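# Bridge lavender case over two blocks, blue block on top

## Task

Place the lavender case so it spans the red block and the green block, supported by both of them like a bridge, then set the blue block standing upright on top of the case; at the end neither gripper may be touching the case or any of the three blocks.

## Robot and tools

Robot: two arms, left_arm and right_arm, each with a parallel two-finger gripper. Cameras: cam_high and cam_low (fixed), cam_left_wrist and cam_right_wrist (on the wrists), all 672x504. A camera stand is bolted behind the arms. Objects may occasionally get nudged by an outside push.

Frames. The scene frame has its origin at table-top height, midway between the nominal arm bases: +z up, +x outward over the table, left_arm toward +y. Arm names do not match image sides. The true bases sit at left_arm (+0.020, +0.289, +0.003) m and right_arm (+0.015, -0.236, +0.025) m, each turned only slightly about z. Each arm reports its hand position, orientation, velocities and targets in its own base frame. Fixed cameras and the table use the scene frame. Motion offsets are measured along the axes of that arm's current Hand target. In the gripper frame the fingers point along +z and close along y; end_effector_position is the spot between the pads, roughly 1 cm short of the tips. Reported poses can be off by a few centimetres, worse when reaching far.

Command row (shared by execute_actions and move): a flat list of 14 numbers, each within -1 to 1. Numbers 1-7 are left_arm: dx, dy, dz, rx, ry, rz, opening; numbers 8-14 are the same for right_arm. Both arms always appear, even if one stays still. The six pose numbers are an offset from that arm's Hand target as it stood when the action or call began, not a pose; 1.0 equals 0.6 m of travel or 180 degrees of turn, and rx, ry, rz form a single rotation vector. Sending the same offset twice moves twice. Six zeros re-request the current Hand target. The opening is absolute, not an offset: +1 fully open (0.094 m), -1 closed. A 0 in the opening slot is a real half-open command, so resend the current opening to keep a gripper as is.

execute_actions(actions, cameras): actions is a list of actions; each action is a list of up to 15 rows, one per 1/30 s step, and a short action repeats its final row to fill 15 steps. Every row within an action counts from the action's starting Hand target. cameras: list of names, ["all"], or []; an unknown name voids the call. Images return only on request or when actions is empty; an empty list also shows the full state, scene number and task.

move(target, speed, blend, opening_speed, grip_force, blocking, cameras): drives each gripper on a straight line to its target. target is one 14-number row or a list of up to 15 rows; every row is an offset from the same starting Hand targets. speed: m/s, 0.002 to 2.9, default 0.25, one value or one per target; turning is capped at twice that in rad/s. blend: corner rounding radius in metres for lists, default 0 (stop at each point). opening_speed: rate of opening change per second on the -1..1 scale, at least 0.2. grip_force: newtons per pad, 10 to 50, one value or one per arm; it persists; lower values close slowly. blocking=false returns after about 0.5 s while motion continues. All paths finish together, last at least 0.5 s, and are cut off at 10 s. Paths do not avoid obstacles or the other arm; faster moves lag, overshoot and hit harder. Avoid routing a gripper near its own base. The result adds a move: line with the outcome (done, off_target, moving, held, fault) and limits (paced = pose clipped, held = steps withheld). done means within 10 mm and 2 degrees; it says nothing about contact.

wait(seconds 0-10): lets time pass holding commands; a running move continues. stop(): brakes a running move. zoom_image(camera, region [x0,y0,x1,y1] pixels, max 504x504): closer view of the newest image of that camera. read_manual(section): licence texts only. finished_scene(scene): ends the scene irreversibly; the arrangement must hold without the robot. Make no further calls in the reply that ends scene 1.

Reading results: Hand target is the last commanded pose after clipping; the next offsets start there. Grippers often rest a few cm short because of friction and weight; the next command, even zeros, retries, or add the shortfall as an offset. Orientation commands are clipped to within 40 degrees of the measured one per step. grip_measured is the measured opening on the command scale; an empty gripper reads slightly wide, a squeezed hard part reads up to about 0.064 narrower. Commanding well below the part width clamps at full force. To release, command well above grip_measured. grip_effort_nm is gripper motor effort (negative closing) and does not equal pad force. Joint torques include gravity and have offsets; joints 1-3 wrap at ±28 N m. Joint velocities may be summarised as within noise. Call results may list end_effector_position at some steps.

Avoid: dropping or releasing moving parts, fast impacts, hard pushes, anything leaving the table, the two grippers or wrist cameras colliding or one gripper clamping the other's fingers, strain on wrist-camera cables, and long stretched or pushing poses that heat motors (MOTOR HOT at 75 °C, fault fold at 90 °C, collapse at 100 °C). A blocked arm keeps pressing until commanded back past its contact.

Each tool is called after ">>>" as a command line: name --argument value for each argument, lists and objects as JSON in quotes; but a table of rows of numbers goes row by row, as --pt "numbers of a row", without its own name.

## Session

>>> execute_actions --actions '[]' --cameras '["cam_high", "cam_low"]'

>>> zoom_image --camera "cam_high" --region '[220, 240, 560, 400]'

Scene clock: 0.00 s.
left_arm: end_effector_position=(+0.3147, -0.1476, +0.1455) grip_measured=+1.000 grip_effort_nm=n/a end_effector_quat_wxyz=(+0.375, +0.154, +0.910, -0.078) | right_arm: end_effector_position=(+0.2680, +0.1123, +0.2625) grip_measured=+1.000 grip_effort_nm=n/a end_effector_quat_wxyz=(+0.451, -0.147, +0.863, +0.175)
Joint positions: left_arm=[-0.481 1.19 0.786 -0.382 -0.076 -0.113 0.094] | right_arm=[0.235 0.84 0.931 -0.673 -0.258 0.036 0.094]
Joint velocities: within noise
Joint torques (N m): no reading
Motor temperatures (°C): left_arm=[24 27 31 27 26 25 24] | right_arm=[23 28 28 27 24 25 23]
Heat: left arm: 31 °C; right arm: 28 °C.
Hand target: left_arm +0.3148, -0.1473, +0.1491; +0.378, +0.154, +0.910, -0.078 | right_arm +0.2667, +0.1123, +0.2661; +0.454, -0.148, +0.861, +0.176
Tool commands: left_gripper/opening=+1.0 right_gripper/opening=+1.0
Images, in order (width x height): cam_high 672x504, cam_low 672x504.

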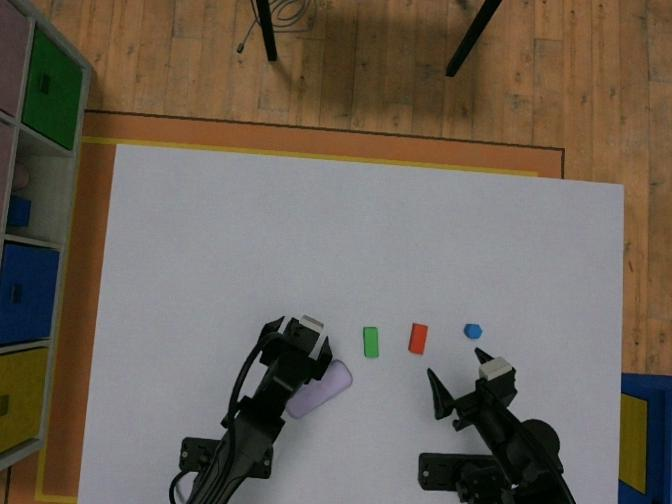

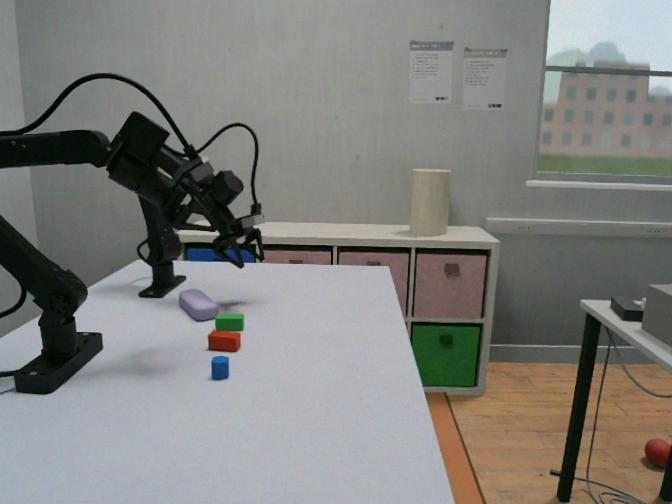

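Scaled by 1.482 from the camera's 672x504 image, which has a finer 960x720 frame.

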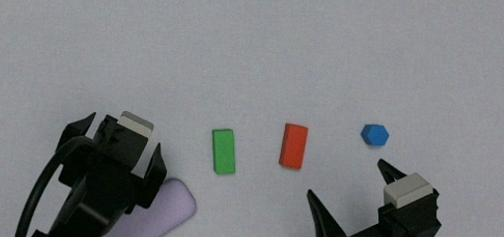

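>>> move --target '[-0.0742, -0.2815, -0.0712, 0.0588, 0.2483, 0.1620, 1, 0.115, -0.2337, 0.0633, 0.1176, 0.3032, 0.0988, 0.6]' --speed 0.4 --cameras '["cam_high", "cam_left_wrist", "cam_right_wrist"]'

>>> zoom_image --camera "cam_right_wrist" --region '[280, 140, 400, 260]'

Scene clock: 18.77 s.
left_arm: end_effector_position=(+0.2609, -0.3053, +0.2158) grip_measured=+1.000 grip_effort_nm=0.00 end_effector_quat_wxyz=(+0.086, +0.415, +0.905, -0.038) | right_arm: end_effector_position=(+0.3125, +0.0004, +0.1605) grip_measured=+0.602 grip_effort_nm=-0.11 end_effector_quat_wxyz=(-0.002, -0.006, +1.000, +0.005)
Joint positions: left_arm=[-0.868 1.974 2.143 -1.552 -0.003 -0.007 0.094] | right_arm=[-0.008 1.735 1.622 -1.461 -0.011 -0.02 0.075]
Joint torques (N m): left_arm=[-0.14 -6.93 8.02 0.21 0.02 0.12] | right_arm=[-0.16 -5.97 9.63 0.17 0.1 0.07]
Heat: left arm: 33 °C; right arm: 30 °C.
Hand target: left_arm +0.2588, -0.3049, +0.2151; +0.000, +0.423, +0.906, +0.000 | right_arm +0.3151, -0.0029, +0.1650; +0.000, +0.000, +1.000, +0.000
Off the commanded pose: left_arm 0.002 m, 11 deg | right_arm 0.006 m, 1 deg.
joint sent to its limit (left arm) — joint 4 (wrist pitch), lower limit. The joint targets are off in orientation, not in position.
move: off_target (left_arm)
Images, in order (width x height): cam_high 672x504, cam_left_wrist 672x504, cam_right_wrist 672x504.

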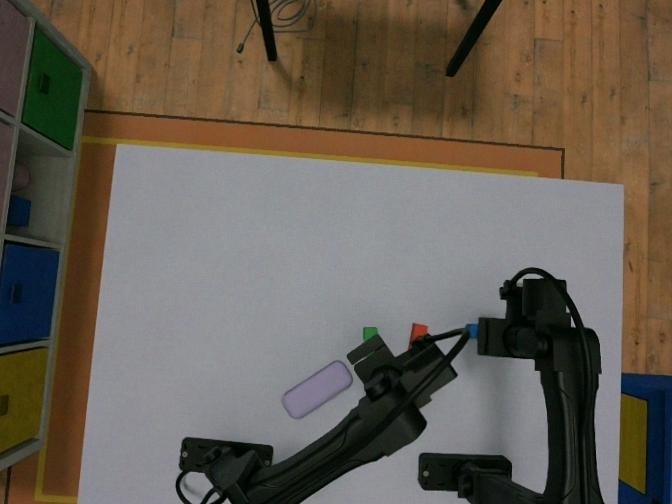

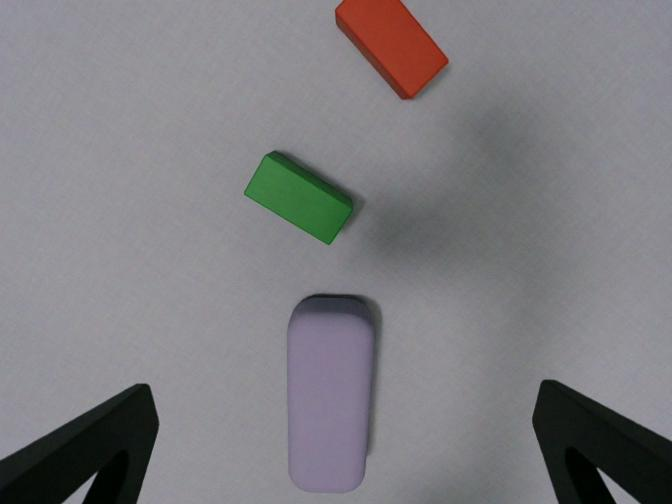

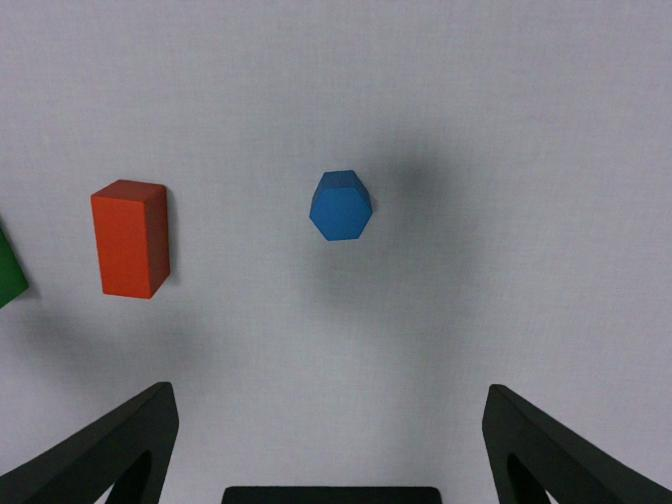

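Scaled by 4.200 from the camera's 672x504 image, which has a finer 960x720 frame.

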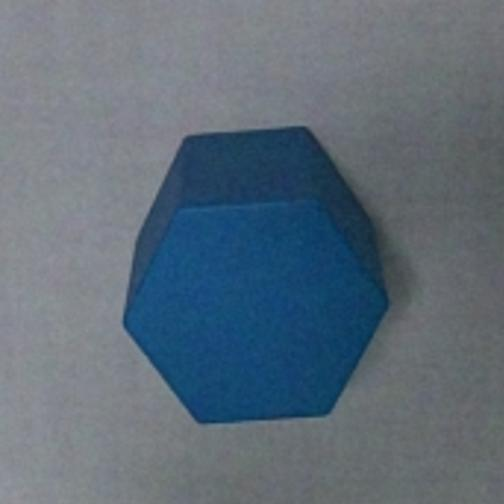

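>>> move --pt "0.228 0.008 0.2418 0 0 0.0067 1 0.006 0.0032 0.19 0 0 -0.1867 0.6" --pt "0.228 0.008 0.3485 0 0 0.0067 1 0.006 0.0032 0.28 0 0 -0.1867 0.6" --pt "0.228 0.008 0.3485 0 0 0.0067 -0.04 0.006 0.0032 0.28 0 0 -0.1867 -0.6" --speed '[0.3,0.15,0.15]' --blend '[0.02,0,0]' --opening_speed 1.2 --cameras '["cam_left_wrist","cam_right_wrist","cam_high"]'

Scene clock: 42.27 s.
left_arm: end_effector_position=(+0.1700, -0.1949, +0.0119) grip_measured=+0.319 grip_effort_nm=-1.03 end_effector_quat_wxyz=(-0.008, +0.432, +0.902, +0.004) | right_arm: end_effector_position=(+0.3147, -0.0006, +0.0027) grip_measured=-0.351 grip_effort_nm=-1.03 end_effector_quat_wxyz=(+0.008, -0.285, +0.958, +0.000)
Joint positions: left_arm=[-0.858 1.65 0.917 -0.855 0 0.036 0.062] | right_arm=[-0.008 1.837 1.101 -0.82 -0.005 -0.587 0.03]
Joint torques (N m): left_arm=[0.66 -4.3 4.27 0.58 -0.02 0.1] | right_arm=[0.25 -6.09 5.41 0.47 0.03 -0.09]
Heat: left arm: 34 °C; right arm: 31 °C.
Hand target: left_arm +0.1746, -0.1971, +0.0060; +0.000, +0.432, +0.902, +0.000 | right_arm +0.3116, -0.0011, -0.0030; +0.000, -0.290, +0.957, +0.000
Off the commanded pose: left_arm 0.008 m, 1 deg | right_arm 0.007 m, 1 deg.
move: done; target 3's new opening was sent with left_arm's hand 0.011 m and 2 deg from that target
Images, in order (width x height): cam_high 672x504, cam_left_wrist 672x504, cam_right_wrist 672x504.

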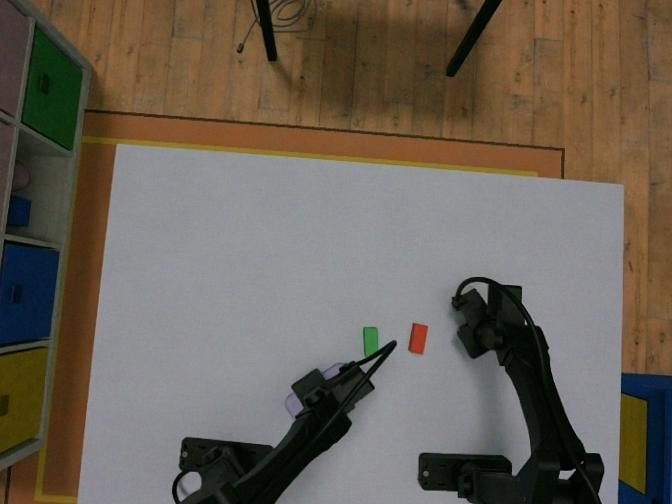

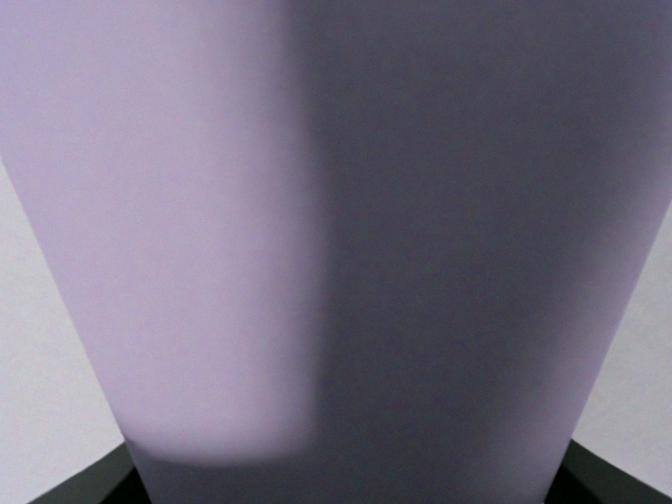

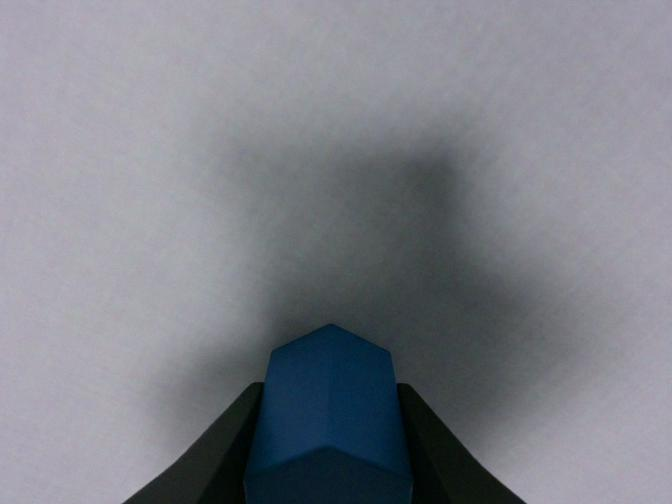

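>>> move --pt "0 0 -0.12 0 0 0 -0.04 0 0 -0.15 0 0 0 -0.6" --pt "-0.3365 0.0075 -0.1317 0 0 0.1633 -0.04 0.083 -0.125 -0.2167 0 0 0 -0.6" --pt "-0.3365 0.0075 -0.05 0 0 0.1633 -0.04 0.083 -0.125 -0.2167 0 0 0 -0.6" --speed '[0.2,0.3,0.12]' --blend '[0.03,0,0]' --cameras '["cam_high","cam_low"]'

>>> zoom_image --camera "cam_high" --region '[340, 300, 450, 390]'

>>> zoom_image --camera "cam_low" --region '[180, 260, 270, 370]'

Scene clock: 55.77 s.
left_arm: end_effector_position=(+0.3030, -0.3473, +0.0489) grip_measured=+0.319 grip_effort_nm=-1.03 end_effector_quat_wxyz=(-0.004, +0.642, +0.767, +0.004) | right_arm: end_effector_position=(+0.3088, -0.0895, +0.1248) grip_measured=-0.351 grip_effort_nm=-1.03 end_effector_quat_wxyz=(+0.003, -0.286, +0.958, +0.001)
Joint positions: left_arm=[-0.858 2.382 2.138 -1.337 -0.006 0.536 0.062] | right_arm=[-0.287 1.756 1.505 -1.316 -0.004 -0.867 0.03]
Joint torques (N m): left_arm=[-0.12 -10.28 3.4 0.7 0.03 0.14] | right_arm=[0.14 -5.78 9.55 0.22 0.03 -0.08]
Heat: left arm: 33 °C; right arm: 31 °C.
Hand target: left_arm +0.3046, -0.3515, +0.0359; +0.000, +0.647, +0.763, +0.000 | right_arm +0.3117, -0.0911, +0.1270; +0.000, -0.290, +0.957, +0.000
Off the commanded pose: left_arm 0.014 m, 1 deg | right_arm 0.004 m, 1 deg.
move: off_target (left_arm)
Images, in order (width x height): cam_high 672x504, cam_low 672x504.

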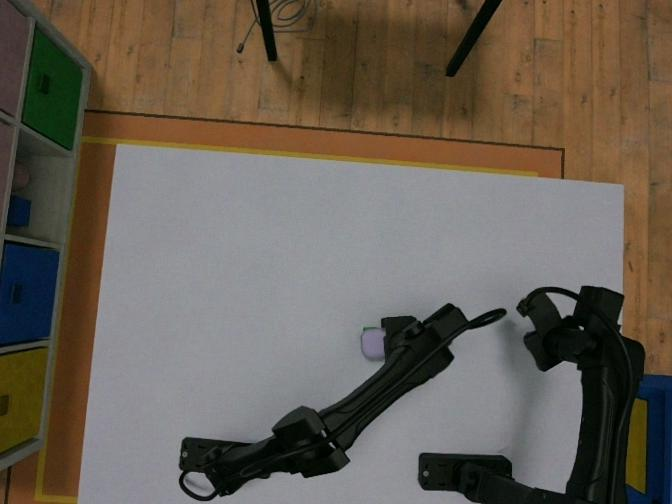

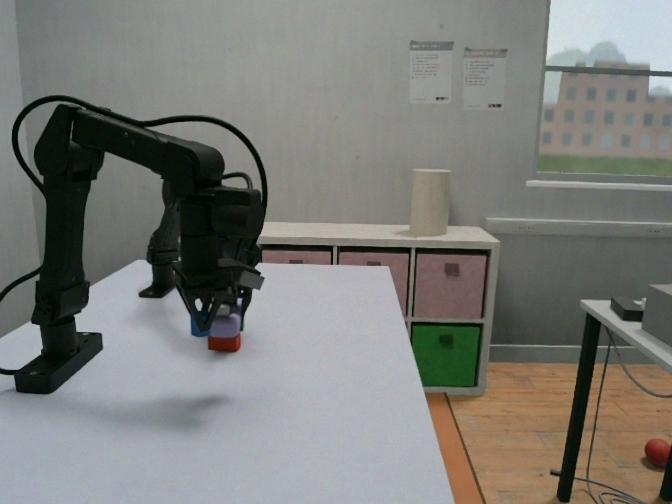

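Scaled by 4.582 from the camera's 672x504 image, which has a finer 960x720 frame.

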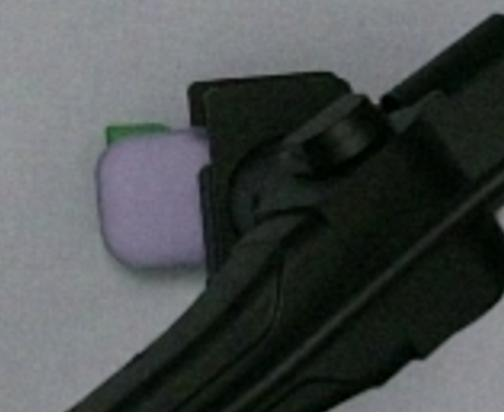

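Scaled by 4.582 from the camera's 672x504 image, which has a finer 960x720 frame.

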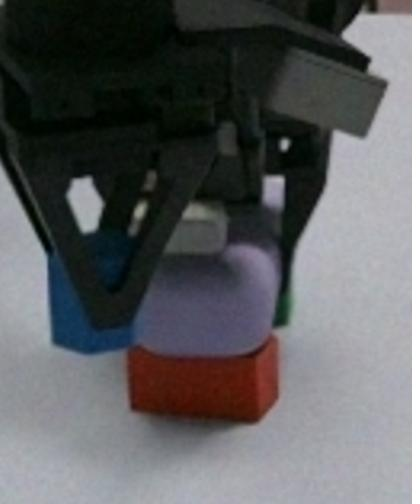

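>>> move --pt "0 0 0.02 0 0 0 -0.04 0 0 0 0 0 0 -0.6" --pt "0 0 -0.002 0 0 0 -0.04 0 0 0 0 0 0 -0.6" --pt "0 0 -0.002 0 0 0 0.75 0 0 0 0 0 0 -0.6" --pt "0 0 -0.1667 0 0 0 0.75 0 0 0 0 0 0 -0.6" --pt "0.3955 -0.0268 -0.2733 0 0 0 0.75 0 0 0 0 0 0 -0.6" --pt "0.3955 -0.0268 -0.2733 0 0 0 0.75 -0.1941 0.3695 0.0317 0 0 0 -0.6" --speed '[0.1,0.1,0.1,0.18,0.4,0.35]' --opening_speed 1.2 --blend '[0,0,0,0.03,0.03,0]' --cameras '["cam_high","cam_right_wrist","cam_low"]'

>>> zoom_image --camera "cam_low" --region '[180, 260, 270, 370]'

Scene clock: 67.60 s.
left_arm: end_effector_position=(+0.2602, -0.1232, +0.2026) grip_measured=+0.747 grip_effort_nm=0.15 end_effector_quat_wxyz=(+0.028, +0.642, +0.766, +0.012) | right_arm: end_effector_position=(+0.2783, +0.1576, +0.1048) grip_measured=-0.351 grip_effort_nm=-1.03 end_effector_quat_wxyz=(-0.006, -0.295, +0.956, +0.003)
Joint positions: left_arm=[-0.452 1.612 1.654 -1.553 -0.011 0.943 0.082] | right_arm=[0.507 1.767 1.438 -1.253 -0.009 -0.092 0.03]
Joint torques (N m): left_arm=[0.09 -5.71 4.53 -0.04 0.09 0.16] | right_arm=[-0.28 -5.89 9.68 0.3 0.07 0.09]
Heat: left arm: 33 °C; right arm: 31 °C.
Hand target: left_arm +0.2500, -0.1200, +0.2000; +0.000, +0.647, +0.763, +0.000 | right_arm +0.2857, +0.1580, +0.1079; +0.000, -0.290, +0.957, +0.000
Off the commanded pose: left_arm 0.011 m, 4 deg | right_arm 0.008 m, 1 deg.
joint sent to its limit (left arm) — joint 4 (wrist pitch), lower limit. The joint targets still meet the commanded pose.
move: off_target (left_arm); target 3's new opening was sent with left_arm's hand 0.012 m and 1 deg from that target
Images, in order (width x height): cam_high 672x504, cam_low 672x504, cam_right_wrist 672x504.

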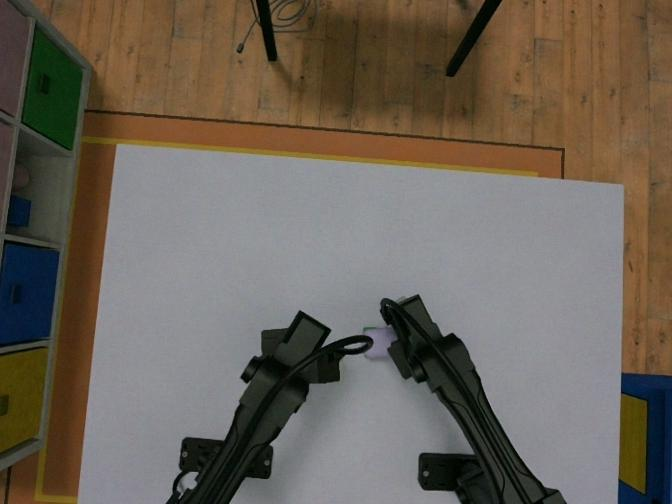

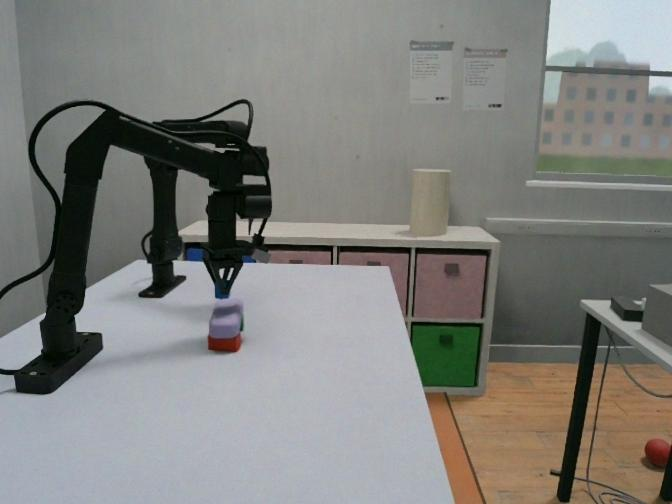

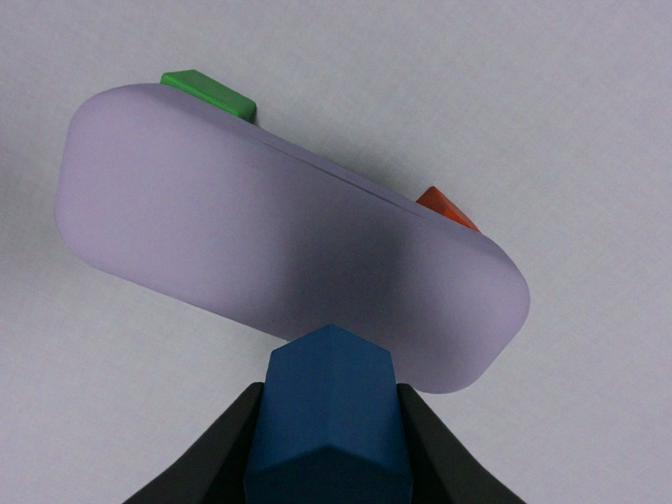

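Scaled by 4.582 from the camera's 672x504 image, which has a finer 960x720 frame.

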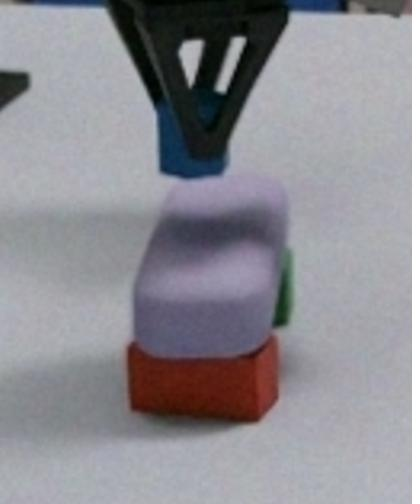

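>>> move --target '[0,0,0,0,0,0,0.75, -0.005,0,0.055,0,0,0,-0.6]' --speed '[0.15]' --cameras '["cam_right_wrist","cam_low"]'

>>> zoom_image --camera "cam_low" --region '[180, 260, 270, 370]'

Scene clock: 73.67 s.
left_arm: end_effector_position=(+0.2602, -0.1232, +0.2026) grip_measured=+0.747 grip_effort_nm=0.15 end_effector_quat_wxyz=(+0.028, +0.642, +0.766, +0.012) | right_arm: end_effector_position=(+0.2886, +0.1633, +0.0811) grip_measured=-0.351 grip_effort_nm=-1.03 end_effector_quat_wxyz=(+0.007, -0.294, +0.956, +0.006)
Joint positions: left_arm=[-0.452 1.612 1.654 -1.553 -0.011 0.943 0.082] | right_arm=[0.507 1.798 1.381 -1.138 -0.009 -0.09 0.03]
Joint torques (N m): left_arm=[0.12 -5.71 4.55 -0.03 0.09 0.15] | right_arm=[-0.09 -6.31 6.01 0.45 0.09 0.07]
Heat: left arm: 33 °C; right arm: 32 °C.
Hand target: left_arm +0.2500, -0.1200, +0.2000; +0.000, +0.647, +0.763, +0.000 | right_arm +0.2881, +0.1596, +0.0749; +0.000, -0.290, +0.957, +0.000
Off the commanded pose: left_arm 0.011 m, 4 deg | right_arm 0.007 m, 1 deg.
joint sent to its limit (left arm) — joint 4 (wrist pitch), lower limit. The joint targets still meet the commanded pose.
move: off_target (left_arm)
Images, in order (width x height): cam_low 672x504, cam_right_wrist 672x504.

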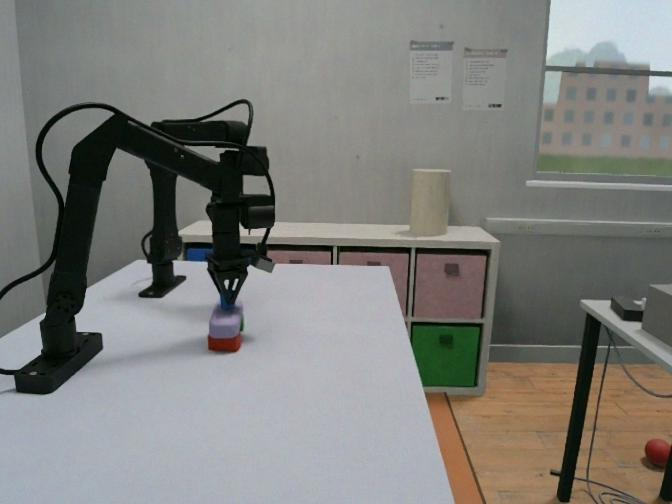

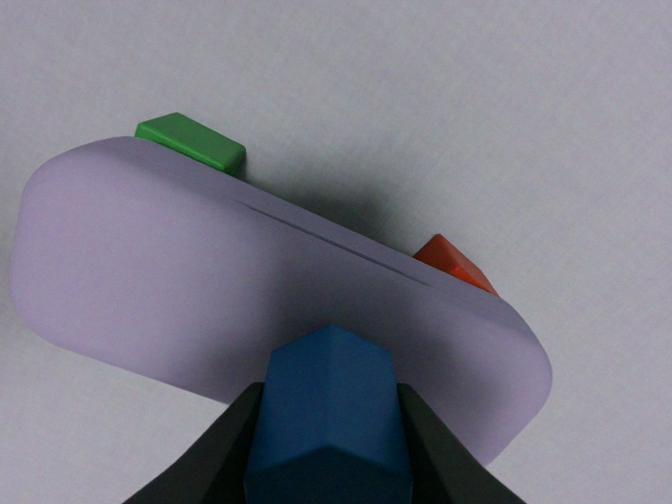

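Scaled by 4.582 from the camera's 672x504 image, which has a finer 960x720 frame.

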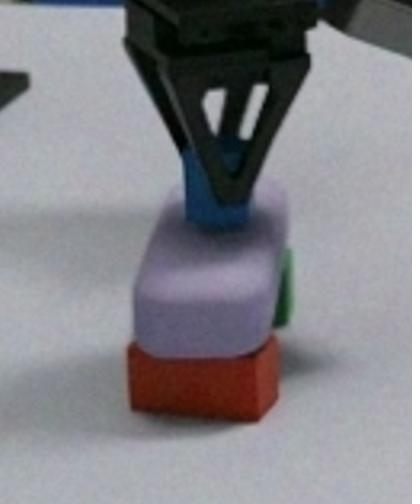

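>>> move --pt "0 0 0 0 0 0 0.75 0 0 0.025 0 0 0 -0.6" --pt "0 0 0 0 0 0 0.75 0 0 0.003 0 0 0 -0.6" --pt "0 0 0 0 0 0 0.75 0 0 0.003 0 0 0 0.25" --pt "0 0 0 0 0 0 0.75 0 0 -0.125 0 0 0 0.25" --pt "0 0 0 0 0 0 0.75 0.1215 -0.2793 -0.1583 0 0 0 0.25" --speed '[0.1,0.1,0.1,0.15,0.35]' --opening_speed 1.0 --blend '[0,0,0,0.02,0]' --cameras '["cam_high","cam_low"]'

>>> zoom_image --camera "cam_low" --region '[180, 260, 270, 370]'

Scene clock: 80.27 s.
left_arm: end_effector_position=(+0.2602, -0.1232, +0.2026) grip_measured=+0.747 grip_effort_nm=0.15 end_effector_quat_wxyz=(+0.028, +0.642, +0.766, +0.012) | right_arm: end_effector_position=(+0.3175, -0.0224, +0.1679) grip_measured=+0.248 grip_effort_nm=0.11 end_effector_quat_wxyz=(+0.001, -0.284, +0.959, -0.003)
Joint positions: left_arm=[-0.452 1.612 1.654 -1.553 -0.011 0.943 0.082] | right_arm=[-0.071 1.755 1.675 -1.487 0.005 -0.646 0.059]
Joint torques (N m): left_arm=[0.12 -5.71 4.55 -0.04 0.08 0.16] | right_arm=[0.53 -5.71 9.44 0.23 -0.07 -0.11]
Heat: left arm: 32 °C; right arm: 31 °C.
Hand target: left_arm +0.2500, -0.1200, +0.2000; +0.000, +0.647, +0.763, +0.000 | right_arm +0.3204, -0.0202, +0.1699; +0.000, -0.290, +0.957, +0.000
Off the commanded pose: left_arm 0.011 m, 4 deg | right_arm 0.004 m, 1 deg.
joint sent to its limit (left arm) — joint 4 (wrist pitch), lower limit. The joint targets still meet the commanded pose.
move: off_target (left_arm)
Images, in order (width x height): cam_high 672x504, cam_low 672x504.

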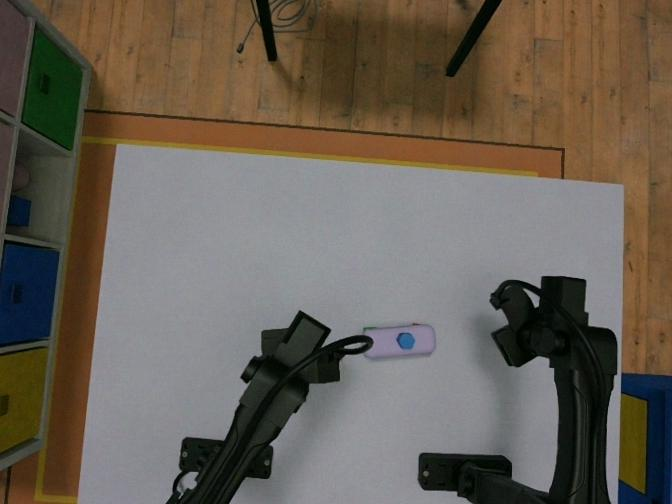

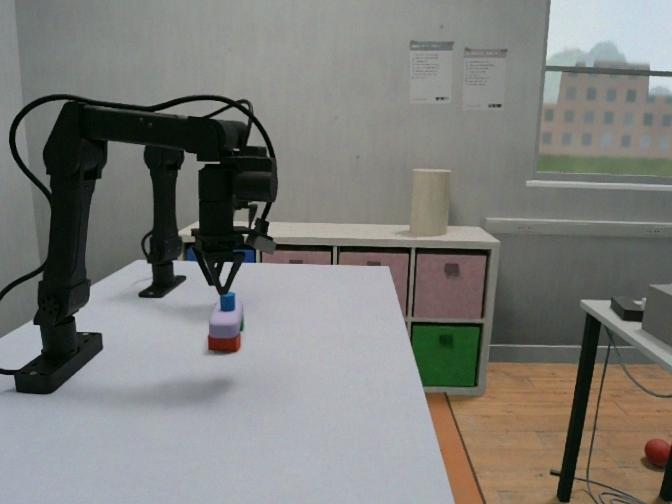

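Scaled by 4.582 from the camera's 672x504 image, which has a finer 960x720 frame.

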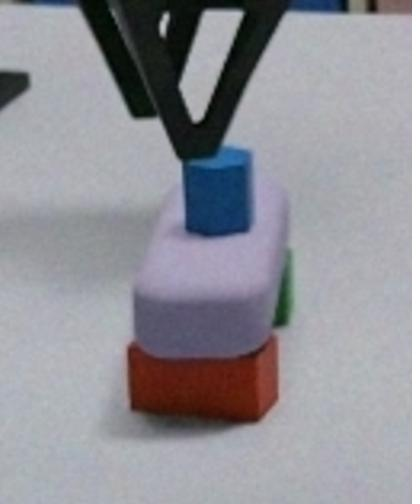

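>>> finished_scene --scene 3

The scene is finished: the task was done.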